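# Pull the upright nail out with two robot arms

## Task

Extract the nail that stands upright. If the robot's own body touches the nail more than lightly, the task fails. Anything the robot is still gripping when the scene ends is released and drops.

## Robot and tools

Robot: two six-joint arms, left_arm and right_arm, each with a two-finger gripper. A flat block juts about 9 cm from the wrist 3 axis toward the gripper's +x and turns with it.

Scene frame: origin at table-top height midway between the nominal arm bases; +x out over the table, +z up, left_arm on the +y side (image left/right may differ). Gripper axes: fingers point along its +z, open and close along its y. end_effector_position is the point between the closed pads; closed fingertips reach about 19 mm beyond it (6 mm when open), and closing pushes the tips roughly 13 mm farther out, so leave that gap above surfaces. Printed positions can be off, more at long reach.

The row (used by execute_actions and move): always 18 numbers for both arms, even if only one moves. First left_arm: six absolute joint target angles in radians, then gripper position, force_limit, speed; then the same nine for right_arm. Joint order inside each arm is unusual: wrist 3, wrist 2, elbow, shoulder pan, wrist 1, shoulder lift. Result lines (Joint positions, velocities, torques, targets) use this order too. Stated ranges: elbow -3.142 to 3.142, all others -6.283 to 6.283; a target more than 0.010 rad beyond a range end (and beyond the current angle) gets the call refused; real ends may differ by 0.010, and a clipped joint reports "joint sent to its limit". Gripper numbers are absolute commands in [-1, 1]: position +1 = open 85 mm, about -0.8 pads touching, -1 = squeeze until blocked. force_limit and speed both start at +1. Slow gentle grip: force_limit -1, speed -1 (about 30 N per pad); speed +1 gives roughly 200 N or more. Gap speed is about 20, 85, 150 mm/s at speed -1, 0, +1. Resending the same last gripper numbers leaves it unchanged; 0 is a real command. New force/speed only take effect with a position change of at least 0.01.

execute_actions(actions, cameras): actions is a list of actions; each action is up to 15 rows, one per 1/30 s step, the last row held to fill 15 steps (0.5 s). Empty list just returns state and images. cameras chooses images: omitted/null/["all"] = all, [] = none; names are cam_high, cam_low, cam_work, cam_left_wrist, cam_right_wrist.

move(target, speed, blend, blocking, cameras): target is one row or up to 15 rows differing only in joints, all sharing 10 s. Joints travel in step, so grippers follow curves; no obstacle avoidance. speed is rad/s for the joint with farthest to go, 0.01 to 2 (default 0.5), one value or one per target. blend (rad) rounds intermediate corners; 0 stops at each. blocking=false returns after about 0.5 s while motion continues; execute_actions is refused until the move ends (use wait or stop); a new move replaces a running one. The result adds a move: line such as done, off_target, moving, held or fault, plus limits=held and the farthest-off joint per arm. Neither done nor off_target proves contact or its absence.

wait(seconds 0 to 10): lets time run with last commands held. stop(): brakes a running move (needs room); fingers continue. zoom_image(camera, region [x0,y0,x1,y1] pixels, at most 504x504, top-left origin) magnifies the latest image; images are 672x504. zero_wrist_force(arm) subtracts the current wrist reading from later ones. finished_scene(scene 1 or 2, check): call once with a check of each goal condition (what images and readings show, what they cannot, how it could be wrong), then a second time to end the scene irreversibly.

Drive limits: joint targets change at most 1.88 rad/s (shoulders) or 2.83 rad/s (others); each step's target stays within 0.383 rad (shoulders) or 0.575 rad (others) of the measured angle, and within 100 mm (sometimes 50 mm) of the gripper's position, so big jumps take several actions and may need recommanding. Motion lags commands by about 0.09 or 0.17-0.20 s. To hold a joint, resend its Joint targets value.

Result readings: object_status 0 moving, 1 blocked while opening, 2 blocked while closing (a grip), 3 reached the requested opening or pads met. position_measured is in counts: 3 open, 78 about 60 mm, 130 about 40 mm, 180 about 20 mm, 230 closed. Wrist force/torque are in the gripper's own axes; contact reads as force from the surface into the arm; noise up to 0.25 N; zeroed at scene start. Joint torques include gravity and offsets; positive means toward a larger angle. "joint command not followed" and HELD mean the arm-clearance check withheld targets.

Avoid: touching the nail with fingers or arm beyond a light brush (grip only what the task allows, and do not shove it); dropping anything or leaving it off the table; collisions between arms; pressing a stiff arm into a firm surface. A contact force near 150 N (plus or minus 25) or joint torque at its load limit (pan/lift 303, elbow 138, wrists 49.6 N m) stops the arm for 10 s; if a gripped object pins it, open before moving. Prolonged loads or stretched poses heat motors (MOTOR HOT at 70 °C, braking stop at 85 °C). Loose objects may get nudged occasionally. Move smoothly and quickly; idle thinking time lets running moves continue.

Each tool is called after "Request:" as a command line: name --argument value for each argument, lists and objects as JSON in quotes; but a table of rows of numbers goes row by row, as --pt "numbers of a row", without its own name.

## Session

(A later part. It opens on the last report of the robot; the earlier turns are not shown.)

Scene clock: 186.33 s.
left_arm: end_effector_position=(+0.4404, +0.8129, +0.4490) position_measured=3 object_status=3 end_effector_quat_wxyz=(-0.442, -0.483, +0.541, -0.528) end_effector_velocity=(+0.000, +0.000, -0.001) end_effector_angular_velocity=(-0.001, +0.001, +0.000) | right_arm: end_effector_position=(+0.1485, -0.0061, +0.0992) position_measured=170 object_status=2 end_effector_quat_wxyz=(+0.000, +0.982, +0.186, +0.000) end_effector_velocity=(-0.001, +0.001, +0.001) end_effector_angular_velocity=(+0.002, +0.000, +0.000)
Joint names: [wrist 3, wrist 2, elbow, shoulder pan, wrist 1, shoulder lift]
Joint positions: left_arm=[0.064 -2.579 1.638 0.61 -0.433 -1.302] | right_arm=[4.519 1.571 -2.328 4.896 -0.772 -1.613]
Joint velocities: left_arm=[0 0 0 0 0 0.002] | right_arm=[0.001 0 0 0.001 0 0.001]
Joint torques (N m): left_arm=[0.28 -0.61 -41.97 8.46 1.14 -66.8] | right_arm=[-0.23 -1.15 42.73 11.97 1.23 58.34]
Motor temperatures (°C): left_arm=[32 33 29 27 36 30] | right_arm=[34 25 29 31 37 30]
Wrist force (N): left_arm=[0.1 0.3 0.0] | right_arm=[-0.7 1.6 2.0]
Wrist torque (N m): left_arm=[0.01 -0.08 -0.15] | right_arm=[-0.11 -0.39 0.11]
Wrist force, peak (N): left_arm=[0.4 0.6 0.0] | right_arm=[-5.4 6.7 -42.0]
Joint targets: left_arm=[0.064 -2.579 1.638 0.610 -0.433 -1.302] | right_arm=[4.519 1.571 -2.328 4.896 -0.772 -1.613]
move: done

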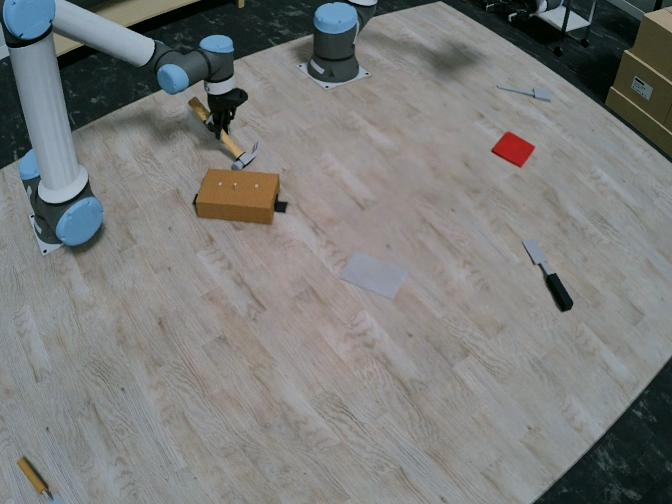

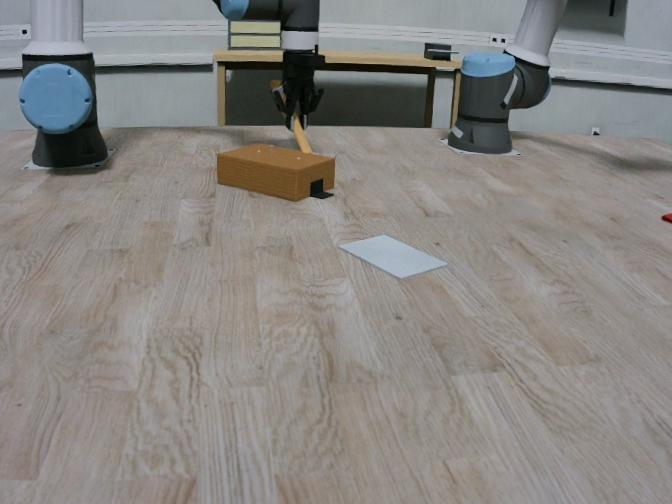

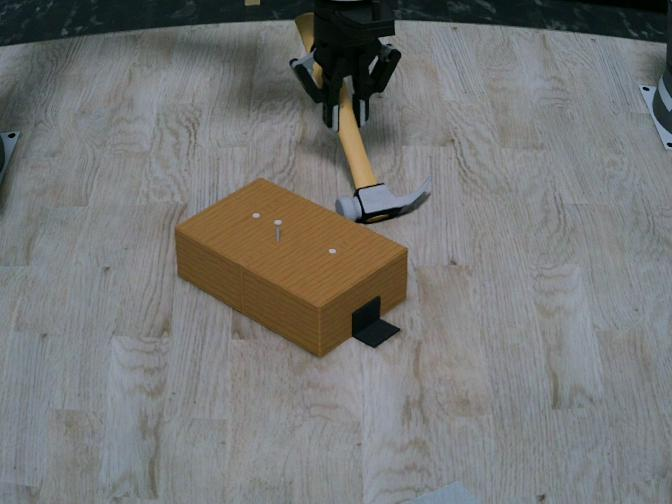

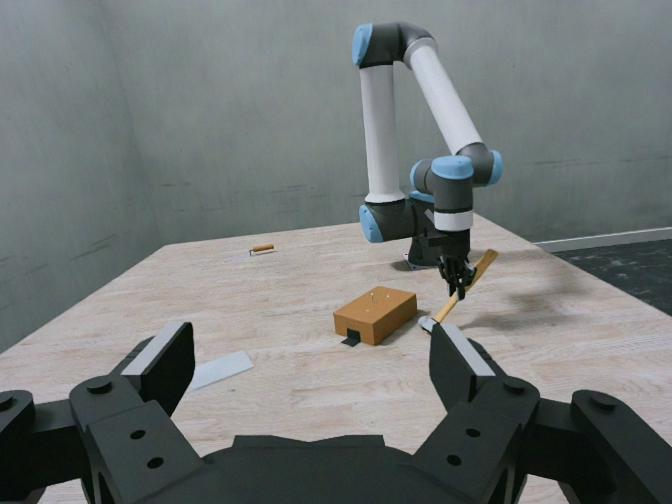

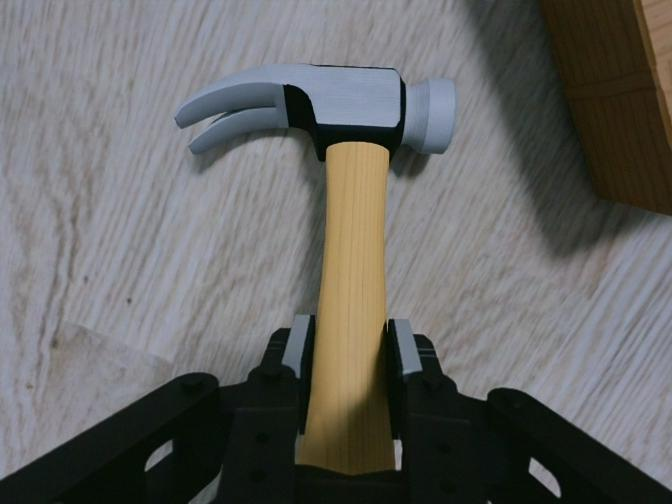

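Request:
move --pt "0.064 -2.579 1.638 0.610 -0.433 -1.302 1 1 1 4.2 1.5 -2.34 4.90 -0.75 -1.3 -1 1 1" --pt "0.064 -2.579 1.638 0.610 -0.433 -1.302 1 1 1 1.5 0.85 -2.55 4.95 -0.1 -1.3 -1 1 1" --pt "0.064 -2.579 1.638 0.610 -0.433 -1.302 1 1 1 1.2011 0.7641 -2.5887 4.9698 0.0539 -1.5494 -1 1 1" --speed 0.8

Request:
zoom_image --camera "cam_work" --region '[160, 80, 420, 310]'

Request:
zoom_image --camera "cam_left_wrist" --region '[320, 220, 470, 350]'

Scene clock: 196.23 s.
left_arm: end_effector_position=(+0.4404, +0.8129, +0.4490) position_measured=3 object_status=3 end_effector_quat_wxyz=(-0.442, -0.483, +0.541, -0.528) end_effector_velocity=(+0.000, +0.000, -0.001) end_effector_angular_velocity=(-0.001, +0.001, +0.000) | right_arm: end_effector_position=(+0.3133, +0.0163, +0.2250) position_measured=170 object_status=0 end_effector_quat_wxyz=(+0.389, -0.154, +0.870, +0.262) end_effector_velocity=(-0.001, +0.000, -0.001) end_effector_angular_velocity=(-0.001, -0.001, +0.002)
Joint names: [wrist 3, wrist 2, elbow, shoulder pan, wrist 1, shoulder lift]
Joint positions: left_arm=[0.064 -2.579 1.638 0.61 -0.433 -1.302] | right_arm=[1.201 0.764 -2.589 4.97 0.054 -1.549]
Joint velocities: left_arm=[0 0 0.001 0 0 0.001] | right_arm=[-0.001 -0.001 -0.001 0.001 0.002 -0.002]
Joint torques (N m): left_arm=[0.12 -0.55 -42.73 7.1 1 -68.2] | right_arm=[-3.01 -5.53 24.91 18.18 9.54 20.46]
Motor temperatures (°C): left_arm=[32 33 29 27 35 30] | right_arm=[34 25 29 31 37 30]
Wrist force (N): left_arm=[0.4 0.4 0.2] | right_arm=[0.0 0.7 2.1]
Wrist torque (N m): left_arm=[0.01 -0.13 -0.15] | right_arm=[-0.06 -0.15 0.05]
Wrist force, peak (N): left_arm=[0.6 0.5 -0.2] | right_arm=[-7.7 2.0 6.4]
Joint targets: left_arm=[0.064 -2.579 1.638 0.610 -0.433 -1.302] | right_arm=[1.201 0.764 -2.589 4.970 0.054 -1.549]
move: done

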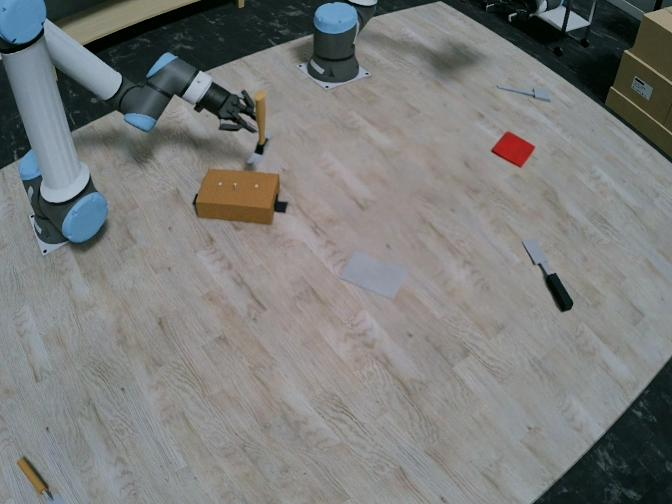

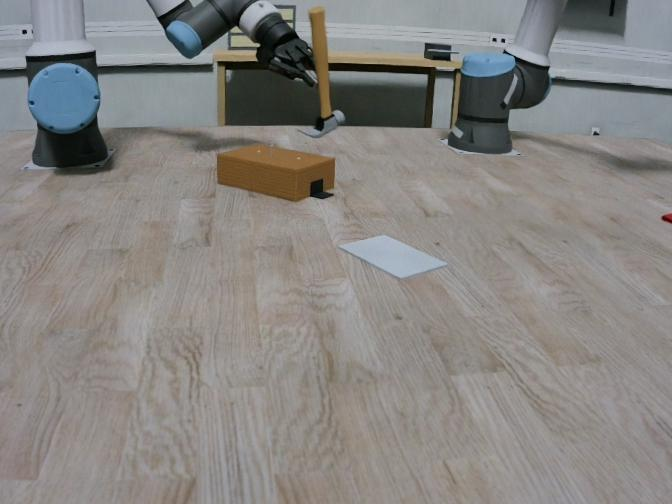

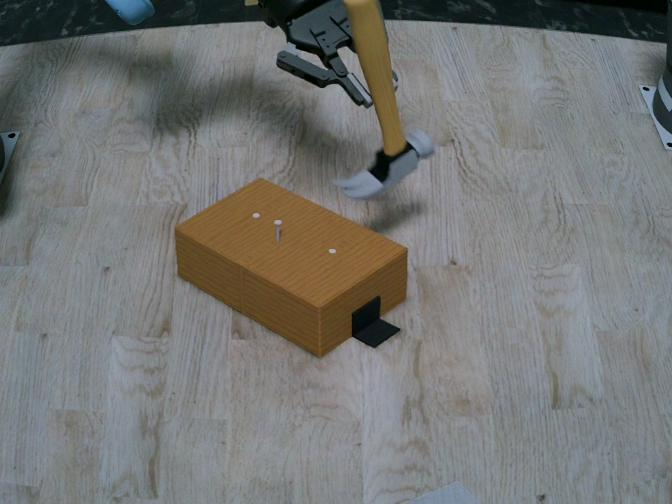

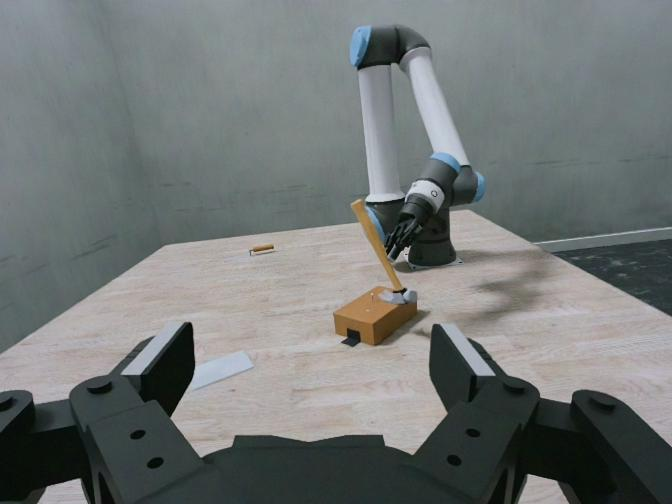

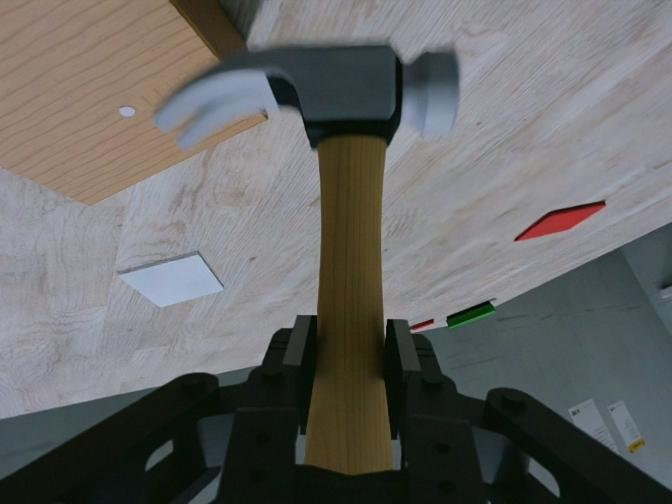

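Scaled by 1.938 from the camera's 672x504 image, which has a finer 960x720 frame.

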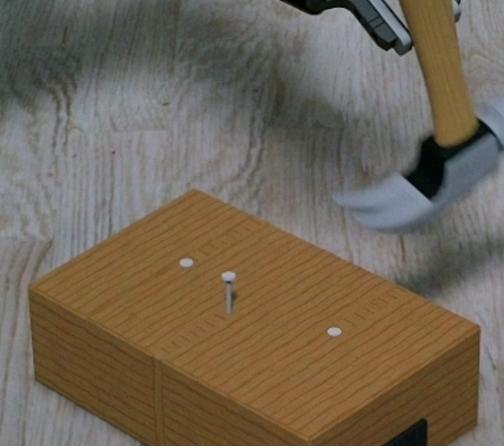

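Scaled by 3.360 from the camera's 672x504 image, which has a finer 960x720 frame.

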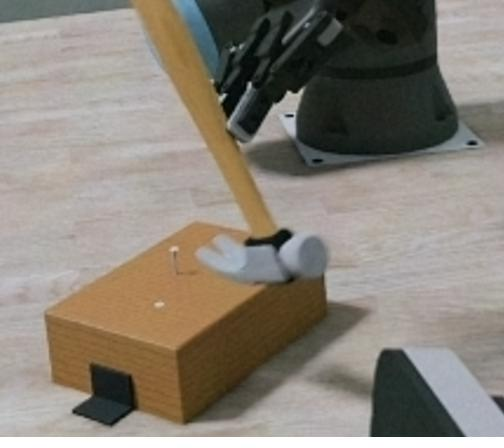

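Request:
wait --seconds 1

Request:
zoom_image --camera "cam_work" --region '[160, 80, 420, 310]'

Request:
zoom_image --camera "cam_low" --region '[200, 80, 360, 200]'

Scene clock: 197.47 s.
left_arm: end_effector_position=(+0.4404, +0.8129, +0.4490) position_measured=3 object_status=3 end_effector_quat_wxyz=(-0.442, -0.483, +0.541, -0.528) end_effector_velocity=(+0.000, +0.000, +0.000) end_effector_angular_velocity=(+0.000, +0.000, +0.001) | right_arm: end_effector_position=(+0.3133, +0.0163, +0.2249) position_measured=234 object_status=3 end_effector_quat_wxyz=(+0.389, -0.154, +0.870, +0.262) end_effector_velocity=(+0.000, +0.000, +0.000) end_effector_angular_velocity=(+0.000, +0.000, +0.000)
Joint names: [wrist 3, wrist 2, elbow, shoulder pan, wrist 1, shoulder lift]
Joint positions: left_arm=[0.064 -2.579 1.638 0.61 -0.433 -1.302] | right_arm=[1.201 0.764 -2.589 4.97 0.054 -1.549]
Joint velocities: left_arm=[0 0 -0.001 0 0 0] | right_arm=[0 0 0 0 0 -0.001]
Joint torques (N m): left_arm=[-0.08 -0.58 -42.37 5.96 0.72 -64.57] | right_arm=[-3.19 1.78 28.19 10 1.37 18.66]
Motor temperatures (°C): left_arm=[32 33 29 27 35 30] | right_arm=[34 25 29 31 37 30]
Wrist force (N): left_arm=[0.4 0.3 0.1] | right_arm=[-3.9 2.0 -1.1]
Wrist torque (N m): left_arm=[0.00 -0.12 -0.15] | right_arm=[-0.15 -0.24 0.13]
Wrist force, peak (N): left_arm=[0.4 0.7 -0.1] | right_arm=[-3.9 2.3 -1.4]
Joint targets: left_arm=[0.064 -2.579 1.638 0.610 -0.433 -1.302] | right_arm=[1.201 0.764 -2.589 4.970 0.054 -1.549]
Tool commands: left_gripper/position=+1.0 left_gripper/force_limit=+1.0 left_gripper/speed=+1.0 right_gripper/position=-1.0 right_gripper/force_limit=+1.0 right_gripper/speed=+1.0
wait: 1.00 s; at rest by 0.33 s

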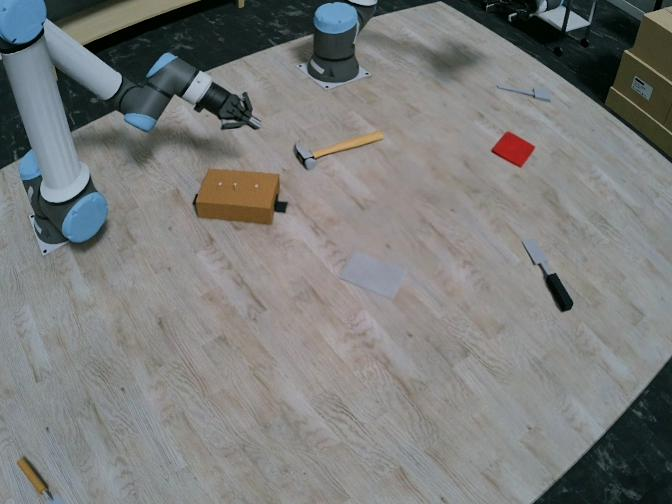

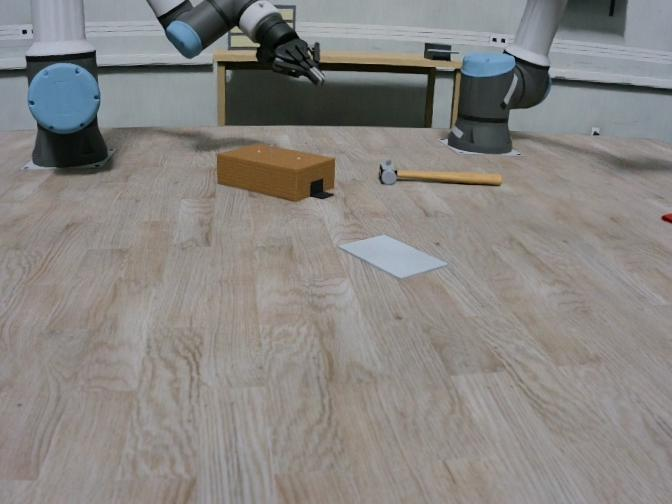

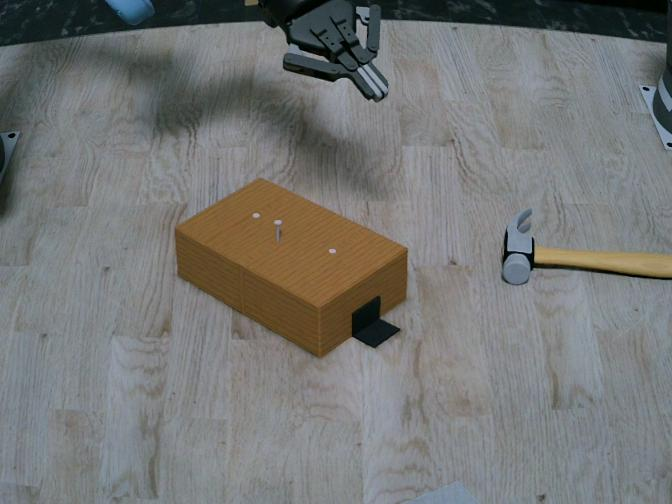

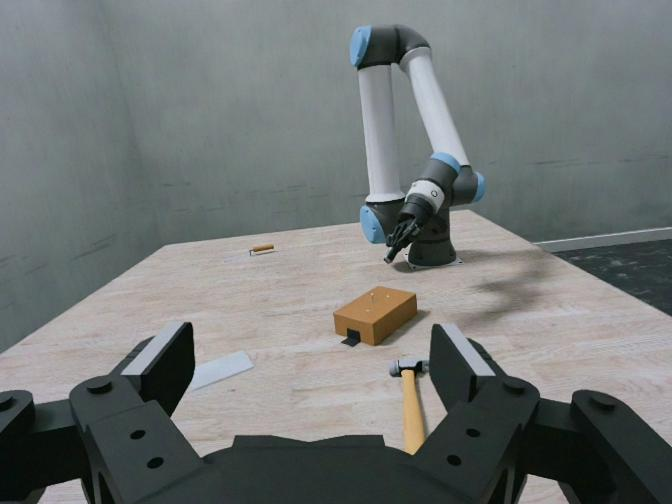

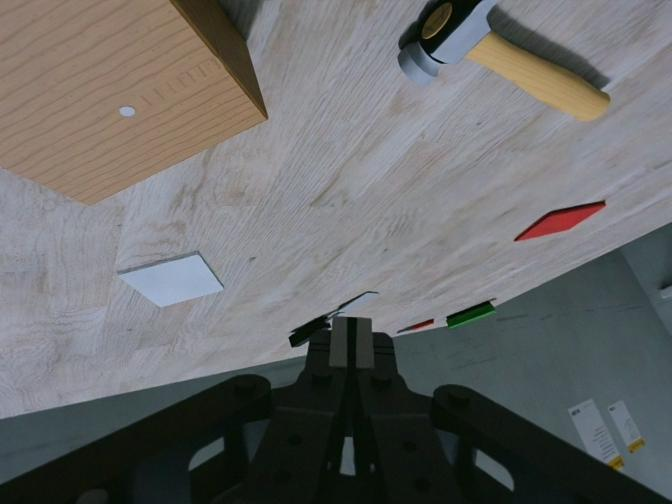

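Scaled by 1.938 from the camera's 672x504 image, which has a finer 960x720 frame.

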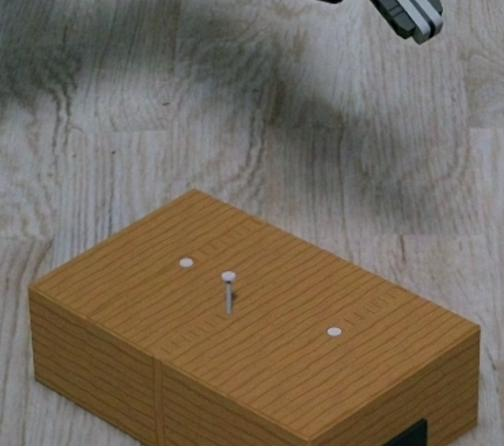

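Scaled by 3.150 from the camera's 672x504 image, which has a finer 960x720 frame.

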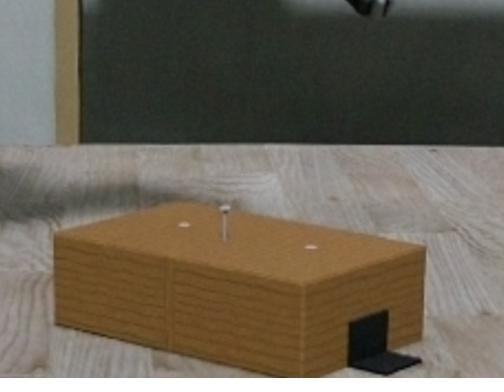

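Request:
move --target '[0.064,-2.579,1.638,0.610,-0.433,-1.302,1,1,1,-0.134,1.5708,-1.5696,4.5783,-1.3212,-1.8216,1,1,0]' --speed 0.9 --cameras '["cam_right_wrist"]'

Scene clock: 201.27 s.
left_arm: end_effector_position=(+0.4404, +0.8129, +0.4490) position_measured=3 object_status=3 end_effector_quat_wxyz=(-0.442, -0.483, +0.541, -0.528) end_effector_velocity=(+0.000, +0.000, +0.000) end_effector_angular_velocity=(+0.000, +0.001, +0.000) | right_arm: end_effector_position=(+0.3598, +0.2217, +0.3491) position_measured=3 object_status=3 end_effector_quat_wxyz=(+0.000, +0.706, -0.708, +0.000) end_effector_velocity=(-0.001, +0.001, +0.001) end_effector_angular_velocity=(-0.001, +0.001, +0.003)
Joint names: [wrist 3, wrist 2, elbow, shoulder pan, wrist 1, shoulder lift]
Joint positions: left_arm=[0.064 -2.579 1.638 0.61 -0.433 -1.302] | right_arm=[-0.134 1.571 -1.57 4.578 -1.321 -1.822]
Joint velocities: left_arm=[-0.001 0 0.001 0 0 0] | right_arm=[-0.002 0.001 0.002 0.001 -0.002 0]
Joint torques (N m): left_arm=[0.14 -0.38 -41.45 4.09 1.55 -66.37] | right_arm=[-3.15 4.11 52.98 -16.56 0.52 61.86]
Motor temperatures (°C): left_arm=[32 33 29 27 35 30] | right_arm=[34 25 29 31 37 30]
Wrist force (N): left_arm=[0.3 0.3 -0.1] | right_arm=[-1.9 1.7 -2.3]
Wrist torque (N m): left_arm=[0.01 -0.12 -0.15] | right_arm=[-0.07 0.00 0.19]
Wrist force, peak (N): left_arm=[0.6 0.7 0.0] | right_arm=[-4.3 2.0 -2.0]
Joint targets: left_arm=[0.064 -2.579 1.638 0.610 -0.433 -1.302] | right_arm=[-0.134 1.571 -1.570 4.578 -1.321 -1.822]
move: done
Images, in order (width x height): cam_right_wrist 672x504.

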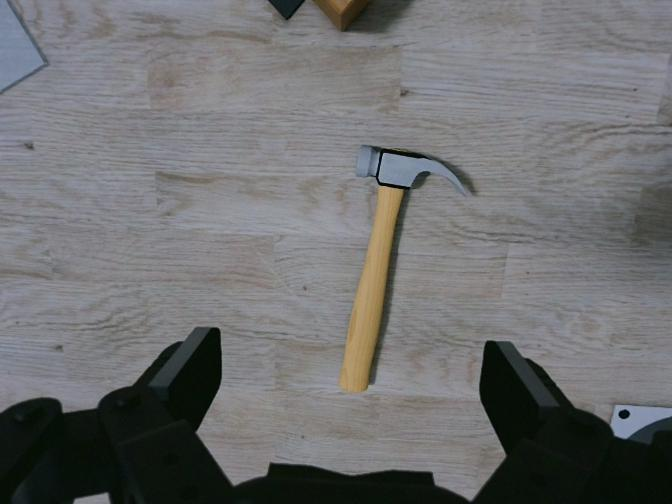

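Request:
move --target '[0.064,-2.579,1.638,0.610,-0.433,-1.302,1,1,1,0.087,1.5708,-1.6851,4.6164,-0.9488,-2.0785,0.5,1,0]' --speed 0.5 --cameras '["cam_right_wrist"]'

Scene clock: 203.13 s.
left_arm: end_effector_position=(+0.4404, +0.8129, +0.4490) position_measured=3 object_status=3 end_effector_quat_wxyz=(-0.442, -0.483, +0.541, -0.528) end_effector_velocity=(+0.000, -0.001, -0.001) end_effector_angular_velocity=(-0.001, +0.001, -0.001) | right_arm: end_effector_position=(+0.3349, +0.2882, +0.0993) position_measured=66 object_status=3 end_effector_quat_wxyz=(+0.000, -0.639, +0.769, +0.000) end_effector_velocity=(+0.000, +0.000, -0.001) end_effector_angular_velocity=(+0.000, +0.000, -0.001)
Joint names: [wrist 3, wrist 2, elbow, shoulder pan, wrist 1, shoulder lift]
Joint positions: left_arm=[0.064 -2.579 1.638 0.61 -0.433 -1.302] | right_arm=[0.087 1.571 -1.685 4.616 -0.949 -2.078]
Joint velocities: left_arm=[0 0 0.001 -0.001 0 0] | right_arm=[0.001 0 -0.001 0 0.002 -0.001]
Joint torques (N m): left_arm=[0.05 -0.08 -41.96 7.56 0.92 -64.26] | right_arm=[3.57 3.79 32.58 21.75 8.7 77.38]
Motor temperatures (°C): left_arm=[32 33 29 27 35 30] | right_arm=[34 25 29 31 37 30]
Wrist force (N): left_arm=[0.1 0.5 0.2] | right_arm=[-1.6 1.6 -2.7]
Wrist torque (N m): left_arm=[0.03 -0.08 -0.15] | right_arm=[-0.15 -0.11 0.14]
Wrist force, peak (N): left_arm=[0.3 0.8 -0.1] | right_arm=[-0.3 1.3 -5.9]
Joint targets: left_arm=[0.064 -2.579 1.638 0.610 -0.433 -1.302] | right_arm=[0.087 1.571 -1.685 4.616 -0.949 -2.079]
move: done
Images, in order (width x height): cam_right_wrist 672x504.

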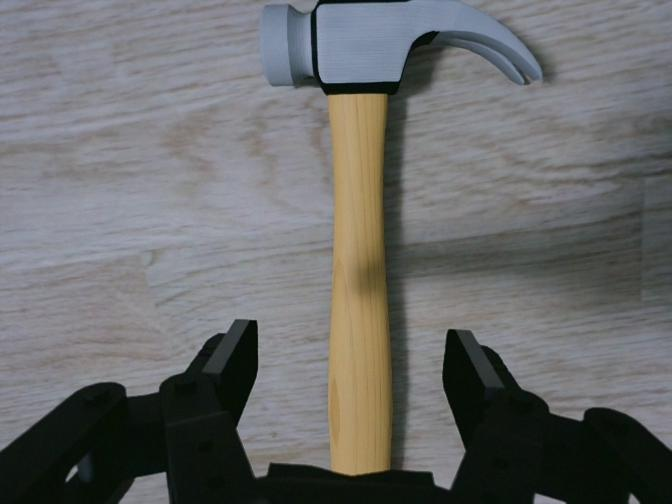

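Request:
move --target '[0.064,-2.579,1.638,0.610,-0.433,-1.302,1,1,1,0.087,1.5708,-1.7205,4.6164,-0.8364,-2.1555,0.5,1,0]' --speed 0.15 --cameras '["cam_right_wrist"]'

Request:
move --target '[0.064,-2.579,1.638,0.610,-0.433,-1.302,1,1,1,0.087,1.5708,-1.7205,4.6164,-0.8364,-2.1555,-1,1,1]' --cameras '[]'

Request:
move --target '[0.064,-2.579,1.638,0.610,-0.433,-1.302,1,1,1,0.087,1.5708,-1.6851,4.6164,-0.9488,-2.0785,-1,1,1]' --speed 0.1 --cameras '["cam_right_wrist","cam_left_wrist"]'

Scene clock: 204.77 s.
left_arm: end_effector_position=(+0.4404, +0.8129, +0.4490) position_measured=3 object_status=3 end_effector_quat_wxyz=(-0.442, -0.483, +0.541, -0.528) end_effector_velocity=(+0.000, +0.001, -0.001) end_effector_angular_velocity=(-0.001, +0.001, +0.001) | right_arm: end_effector_position=(+0.3349, +0.2882, +0.0248) position_measured=66 object_status=3 end_effector_quat_wxyz=(+0.000, -0.639, +0.769, +0.000) end_effector_velocity=(+0.000, +0.001, +0.001) end_effector_angular_velocity=(+0.003, +0.000, +0.001)
Joint names: [wrist 3, wrist 2, elbow, shoulder pan, wrist 1, shoulder lift]
Joint positions: left_arm=[0.064 -2.579 1.638 0.61 -0.433 -1.302] | right_arm=[0.087 1.571 -1.72 4.616 -0.837 -2.155]
Joint velocities: left_arm=[0 0 0 0.001 0 0.001] | right_arm=[0 0 -0.001 0 0.003 0.001]
Joint torques (N m): left_arm=[-0.25 -0.51 -40.96 6.87 1.08 -67.08] | right_arm=[3.11 3.48 29.17 19.04 8.8 79.08]
Motor temperatures (°C): left_arm=[32 33 29 27 35 30] | right_arm=[34 25 29 31 37 30]
Wrist force (N): left_arm=[0.1 0.3 0.2] | right_arm=[-1.1 2.1 -3.4]
Wrist torque (N m): left_arm=[0.00 -0.08 -0.15] | right_arm=[-0.12 -0.18 0.16]
Wrist force, peak (N): left_arm=[0.6 0.6 0.1] | right_arm=[-1.6 1.7 -4.0]
Joint targets: left_arm=[0.064 -2.579 1.638 0.610 -0.433 -1.302] | right_arm=[0.087 1.571 -1.720 4.616 -0.836 -2.155]
move: done
Images, in order (width x height): cam_right_wrist 672x504.

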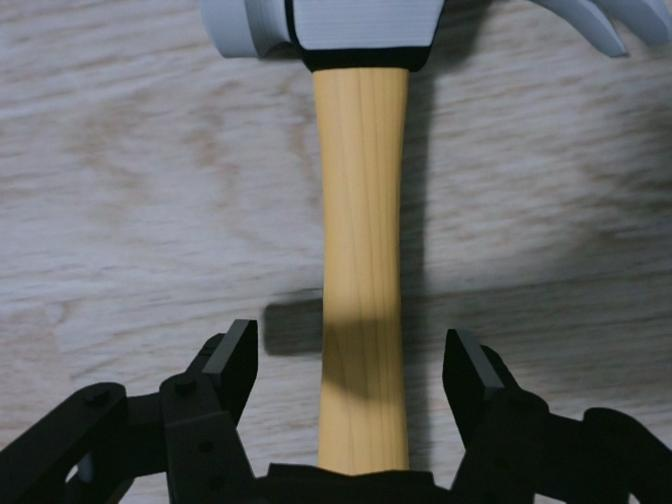

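Scene clock: 205.33 s.
left_arm: end_effector_position=(+0.4404, +0.8129, +0.4490) position_measured=3 object_status=3 end_effector_quat_wxyz=(-0.442, -0.483, +0.541, -0.528) end_effector_velocity=(+0.000, -0.001, +0.000) end_effector_angular_velocity=(+0.000, +0.000, -0.002) | right_arm: end_effector_position=(+0.3349, +0.2882, +0.0247) position_measured=170 object_status=2 end_effector_quat_wxyz=(+0.000, -0.639, +0.769, +0.000) end_effector_velocity=(-0.002, +0.001, +0.000) end_effector_angular_velocity=(+0.001, +0.000, +0.002)
Joint names: [wrist 3, wrist 2, elbow, shoulder pan, wrist 1, shoulder lift]
Joint positions: left_arm=[0.064 -2.579 1.638 0.61 -0.433 -1.302] | right_arm=[0.087 1.571 -1.721 4.616 -0.836 -2.155]
Joint velocities: left_arm=[0 0.001 0 -0.001 0 0.001] | right_arm=[0 0 0 0.003 0.001 -0.001]
Joint torques (N m): left_arm=[-0.27 -0.62 -41.34 3.34 1.56 -68.46] | right_arm=[2.81 2.51 30.92 16.55 6.16 79.1]
Motor temperatures (°C): left_arm=[32 33 29 27 35 30] | right_arm=[34 25 29 31 37 30]
Wrist force (N): left_arm=[0.2 0.3 0.1] | right_arm=[5.9 -1.8 -28.2]
Wrist torque (N m): left_arm=[0.00 -0.09 -0.15] | right_arm=[-0.02 -0.24 -0.29]
Wrist force, peak (N): left_arm=[0.3 0.5 -0.1] | right_arm=[5.1 -2.1 -28.5]
Joint targets: left_arm=[0.064 -2.579 1.638 0.610 -0.433 -1.302] | right_arm=[0.087 1.571 -1.720 4.616 -0.836 -2.155]
move: done
No camera images: "cameras" was empty.

Scene clock: 206.83 s.
left_arm: end_effector_position=(+0.4404, +0.8129, +0.4490) position_measured=3 object_status=3 end_effector_quat_wxyz=(-0.442, -0.483, +0.541, -0.528) end_effector_velocity=(+0.000, +0.000, -0.001) end_effector_angular_velocity=(-0.001, +0.001, +0.000) | right_arm: end_effector_position=(+0.3349, +0.2882, +0.0991) position_measured=170 object_status=2 end_effector_quat_wxyz=(+0.000, -0.639, +0.769, +0.000) end_effector_velocity=(-0.002, +0.001, +0.000) end_effector_angular_velocity=(-0.001, +0.000, +0.002)
Joint names: [wrist 3, wrist 2, elbow, shoulder pan, wrist 1, shoulder lift]
Joint positions: left_arm=[0.064 -2.579 1.638 0.61 -0.433 -1.302] | right_arm=[0.087 1.571 -1.685 4.616 -0.949 -2.079]
Joint velocities: left_arm=[0 0 0.001 0 0 0.001] | right_arm=[0 0 0.001 0.002 -0.001 -0.001]
Joint torques (N m): left_arm=[-0.05 -0.44 -42.36 5.91 1.72 -67.79] | right_arm=[2.84 -0.14 47.41 8.59 1.65 108.4]
Motor temperatures (°C): left_arm=[32 33 29 27 35 30] | right_arm=[34 25 29 31 37 30]
Wrist force (N): left_arm=[0.3 0.2 0.0] | right_arm=[-1.3 1.7 1.2]
Wrist torque (N m): left_arm=[-0.01 -0.11 -0.15] | right_arm=[-0.09 -0.30 0.14]
Wrist force, peak (N): left_arm=[0.5 0.8 0.0] | right_arm=[5.9 -2.2 -27.9]
Joint targets: left_arm=[0.064 -2.579 1.638 0.610 -0.433 -1.302] | right_arm=[0.087 1.571 -1.685 4.616 -0.949 -2.079]
move: done
Images, in order (width x height): cam_left_wrist 672x504, cam_right_wrist 672x504.

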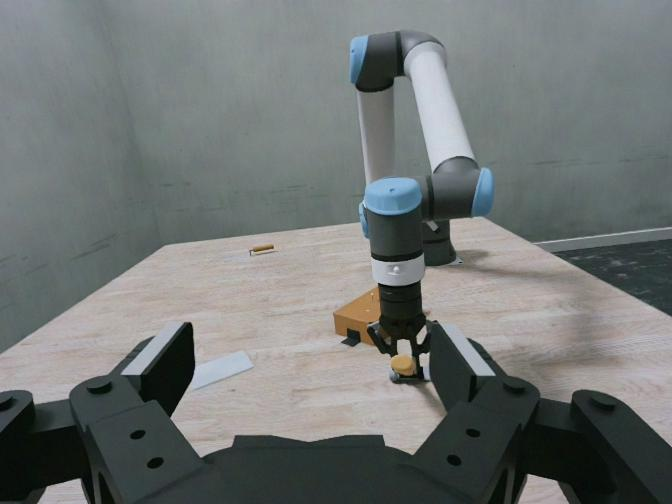

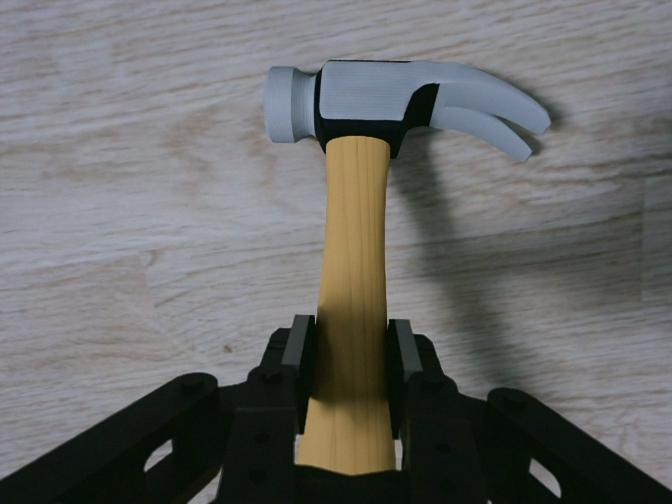

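Request:
move --pt "0.064 -2.579 1.638 0.610 -0.433 -1.302 1 1 1 0.087 1.5708 -1.6851 4.6164 -1.15 -1.87 -1 1 1" --pt "0.064 -2.579 1.638 0.610 -0.433 -1.302 1 1 1 3.0491 1.9514 -1.7551 4.55 -1.908 -1.80 -1 1 1" --speed 0.5 --cameras '["cam_work","cam_low"]'

Request:
move --target '[0.064,-2.579,1.638,0.610,-0.433,-1.302,1,1,1,3.0491,1.9514,-1.7551,4.4562,-1.908,-1.9000,-1,1,1]' --speed 0.2

Request:
zoom_image --camera "cam_work" --region '[190, 80, 410, 270]'

Request:
zoom_image --camera "cam_low" --region '[210, 10, 350, 190]'

Request:
zoom_image --camera "cam_left_wrist" --region '[330, 200, 450, 330]'

Scene clock: 215.23 s.
left_arm: end_effector_position=(+0.4404, +0.8129, +0.4490) position_measured=3 object_status=3 end_effector_quat_wxyz=(-0.442, -0.483, +0.541, -0.528) end_effector_velocity=(+0.000, +0.000, -0.001) end_effector_angular_velocity=(-0.001, +0.001, +0.000) | right_arm: end_effector_position=(+0.2364, -0.0213, +0.2732) position_measured=170 object_status=2 end_effector_quat_wxyz=(+0.080, +0.716, +0.572, -0.393) end_effector_velocity=(+0.000, +0.000, +0.000) end_effector_angular_velocity=(-0.002, -0.001, -0.001)
Joint names: [wrist 3, wrist 2, elbow, shoulder pan, wrist 1, shoulder lift]
Joint positions: left_arm=[0.064 -2.579 1.638 0.61 -0.433 -1.302] | right_arm=[3.049 1.951 -1.755 4.55 -1.908 -1.8]
Joint velocities: left_arm=[0 0 0 0 0 0.001] | right_arm=[0.002 0 0 0.001 -0.001 0]
Joint torques (N m): left_arm=[-0.04 -0.3 -40.21 0.24 1.72 -67.05] | right_arm=[3.02 5.54 36.57 -18.2 -2.9 86.41]
Motor temperatures (°C): left_arm=[32 33 29 27 35 30] | right_arm=[34 25 29 31 37 30]
Wrist force (N): left_arm=[0.3 0.2 -0.1] | right_arm=[-0.5 3.2 1.5]
Wrist torque (N m): left_arm=[-0.01 -0.11 -0.15] | right_arm=[-0.14 0.07 0.20]
Wrist force, peak (N): left_arm=[0.6 0.5 -0.1] | right_arm=[-9.9 1.2 6.8]
Joint targets: left_arm=[0.064 -2.579 1.638 0.610 -0.433 -1.302] | right_arm=[3.049 1.951 -1.755 4.550 -1.908 -1.800]
move: done
Images, in order (width x height): cam_low 672x504, cam_work 672x504.

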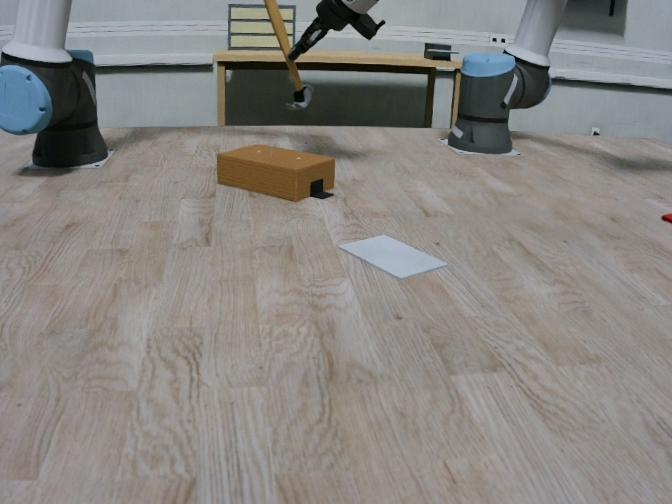

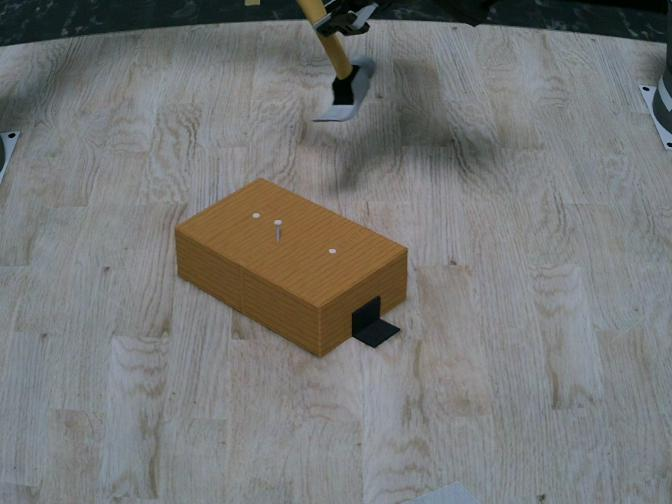

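Scene clock: 216.17 s.
left_arm: end_effector_position=(+0.4404, +0.8129, +0.4490) position_measured=3 object_status=3 end_effector_quat_wxyz=(-0.442, -0.483, +0.541, -0.528) end_effector_velocity=(+0.000, +0.000, +0.000) end_effector_angular_velocity=(+0.000, +0.000, -0.001) | right_arm: end_effector_position=(+0.2889, -0.0326, +0.2159) position_measured=235 object_status=3 end_effector_quat_wxyz=(+0.091, +0.733, +0.518, -0.431) end_effector_velocity=(+0.002, -0.001, -0.002) end_effector_angular_velocity=(-0.004, +0.001, -0.003)
Joint names: [wrist 3, wrist 2, elbow, shoulder pan, wrist 1, shoulder lift]
Joint positions: left_arm=[0.064 -2.579 1.638 0.61 -0.433 -1.302] | right_arm=[3.049 1.951 -1.755 4.456 -1.908 -1.9]
Joint velocities: left_arm=[0 0 0 0 0 0] | right_arm=[0 0 0 -0.003 -0.001 -0.003]
Joint torques (N m): left_arm=[-0.28 -0.09 -41.11 3.73 1.62 -65.49] | right_arm=[2.14 1.35 37.02 -18.42 -0.13 59.38]
Motor temperatures (°C): left_arm=[32 33 29 27 35 30] | right_arm=[34 25 29 31 37 30]
Wrist force (N): left_arm=[0.5 0.4 -0.2] | right_arm=[-4.1 1.5 -1.4]
Wrist torque (N m): left_arm=[0.02 -0.14 -0.15] | right_arm=[-0.08 -0.06 0.05]
Wrist force, peak (N): left_arm=[0.6 0.4 -0.1] | right_arm=[-2.7 3.0 -3.3]
Joint targets: left_arm=[0.064 -2.579 1.638 0.610 -0.433 -1.302] | right_arm=[3.049 1.951 -1.755 4.456 -1.908 -1.900]
move: done

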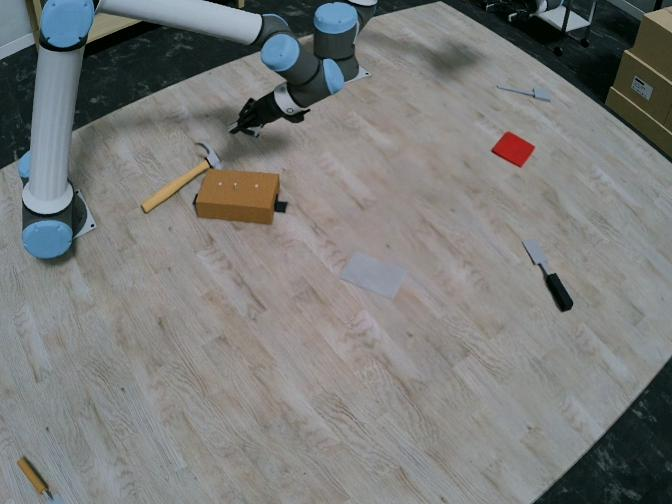

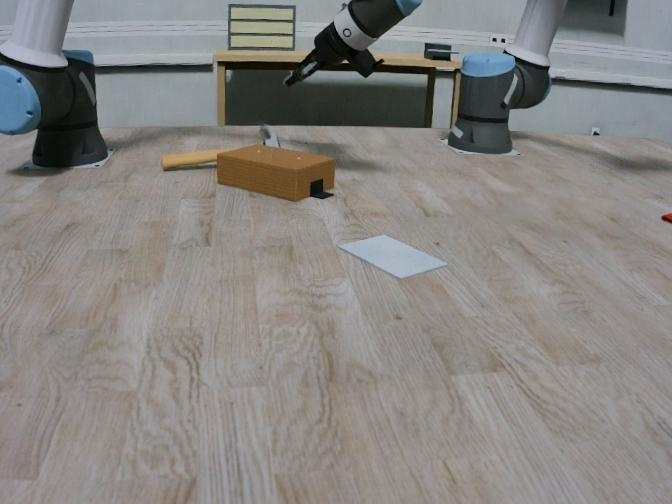

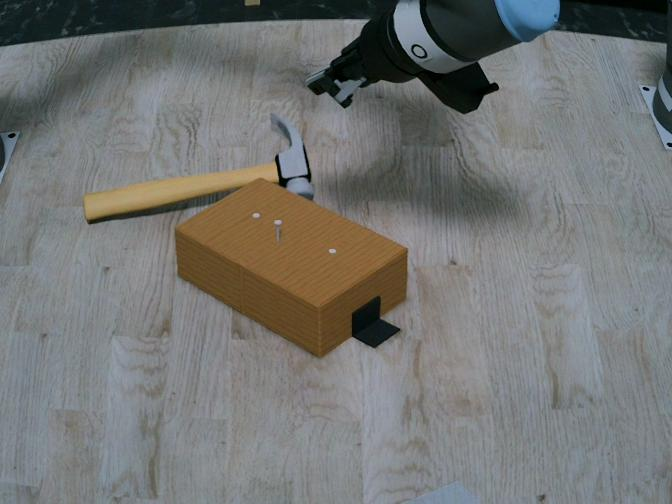

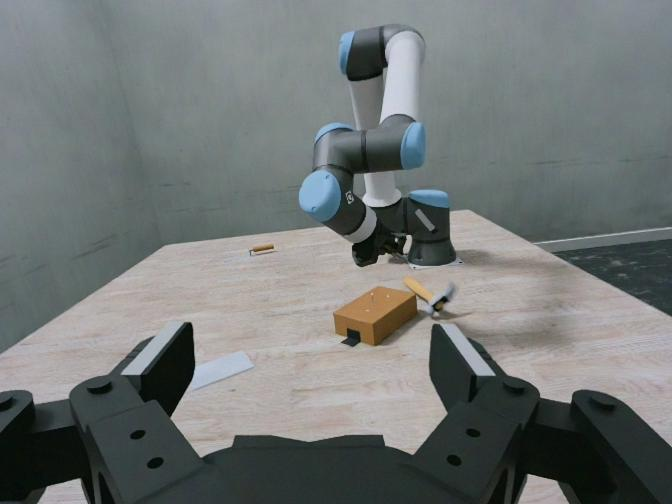

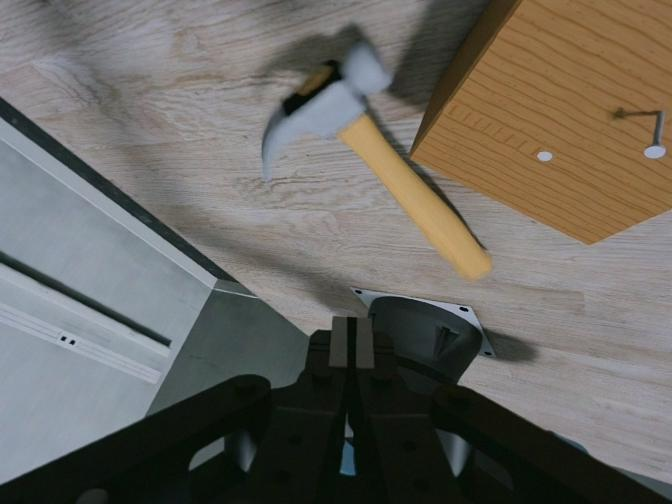

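Scaled by 2.291 from the camera's 672x504 image, which has a finer 960x720 frame.

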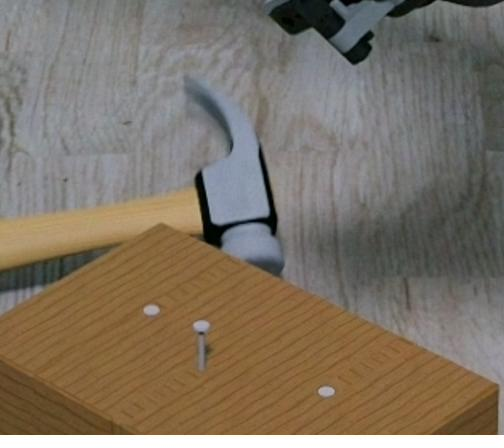

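Scaled by 2.800 from the camera's 672x504 image, which has a finer 960x720 frame.

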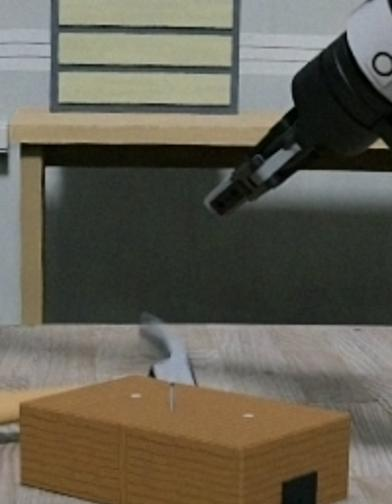

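Scaled by 3.877 from the camera's 672x504 image, which has a finer 960x720 frame.

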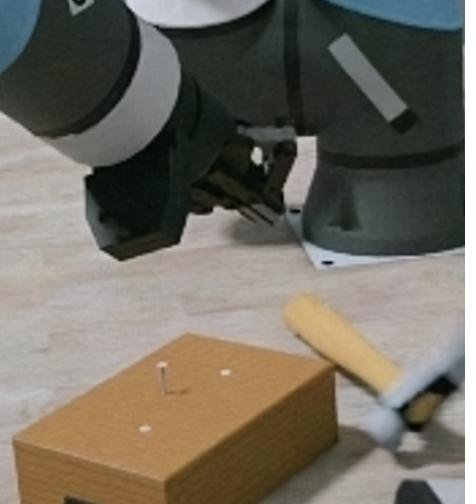

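Request:
wait --seconds 0.5 --cameras '["cam_work","cam_right_wrist"]'

Request:
zoom_image --camera "cam_work" --region '[70, 80, 330, 270]'

Scene clock: 217.30 s.
left_arm: end_effector_position=(+0.4404, +0.8129, +0.4490) position_measured=3 object_status=3 end_effector_quat_wxyz=(-0.442, -0.483, +0.541, -0.528) end_effector_velocity=(+0.000, +0.000, +0.002) end_effector_angular_velocity=(+0.002, -0.003, +0.001) | right_arm: end_effector_position=(+0.2889, -0.0327, +0.2158) position_measured=235 object_status=3 end_effector_quat_wxyz=(+0.091, +0.733, +0.518, -0.431) end_effector_velocity=(-0.001, +0.000, +0.000) end_effector_angular_velocity=(-0.001, +0.000, +0.002)
Joint names: [wrist 3, wrist 2, elbow, shoulder pan, wrist 1, shoulder lift]
Joint positions: left_arm=[0.064 -2.579 1.638 0.61 -0.433 -1.302] | right_arm=[3.049 1.951 -1.755 4.456 -1.908 -1.9]
Joint velocities: left_arm=[0 0 -0.001 0 0 -0.003] | right_arm=[0 0 0 0.002 -0.001 0]
Joint torques (N m): left_arm=[-0.16 -0.14 -39.6 5.06 1.94 -66.7] | right_arm=[0.77 -2.16 42.26 -16.61 4.38 59.51]
Motor temperatures (°C): left_arm=[32 33 29 27 35 30] | right_arm=[34 25 29 31 37 30]
Wrist force (N): left_arm=[0.2 0.5 -0.2] | right_arm=[-4.1 1.1 -1.0]
Wrist torque (N m): left_arm=[0.05 -0.11 -0.15] | right_arm=[-0.13 -0.06 0.06]
Wrist force, peak (N): left_arm=[0.6 0.5 0.0] | right_arm=[-4.6 1.3 -1.3]
Joint targets: left_arm=[0.064 -2.579 1.638 0.610 -0.433 -1.302] | right_arm=[3.049 1.951 -1.755 4.456 -1.908 -1.900]
Tool commands: left_gripper/position=+1.0 left_gripper/force_limit=+1.0 left_gripper/speed=+1.0 right_gripper/position=-1.0 right_gripper/force_limit=+1.0 right_gripper/speed=+1.0
wait: 0.50 s; at rest from the start
Images, in order (width x height): cam_work 672x504, cam_right_wrist 672x504.

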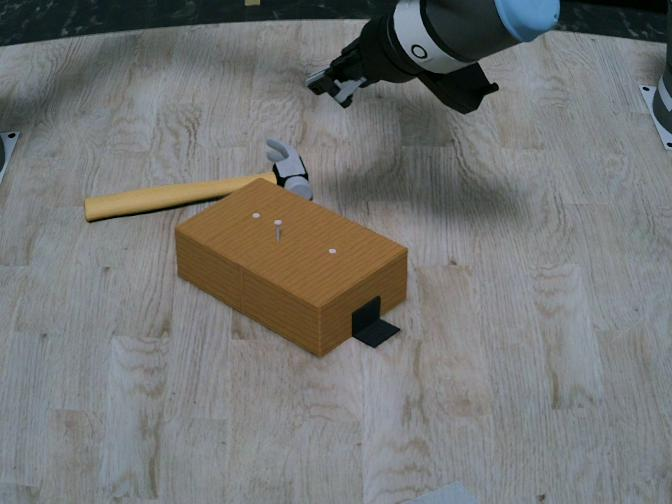

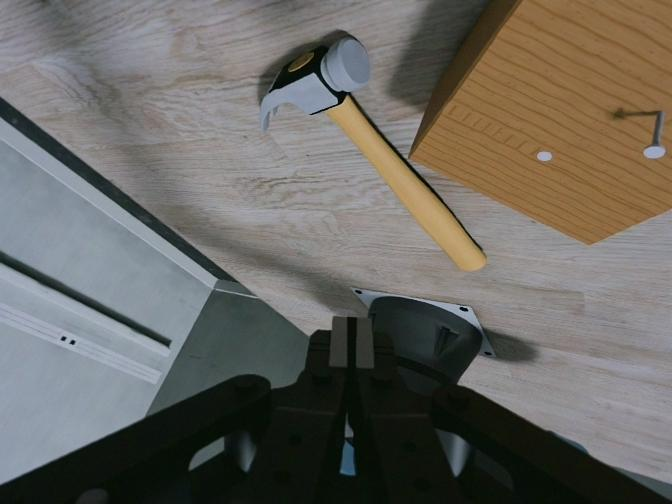

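Scaled by 1.938 from the camera's 672x504 image, which has a finer 960x720 frame.

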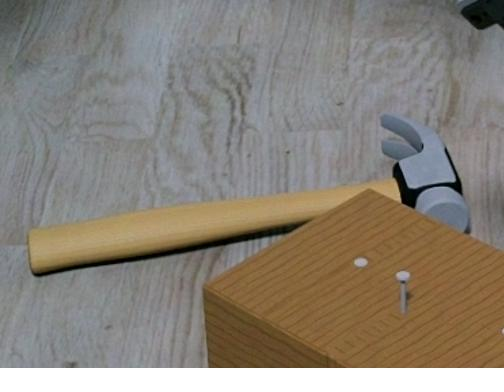

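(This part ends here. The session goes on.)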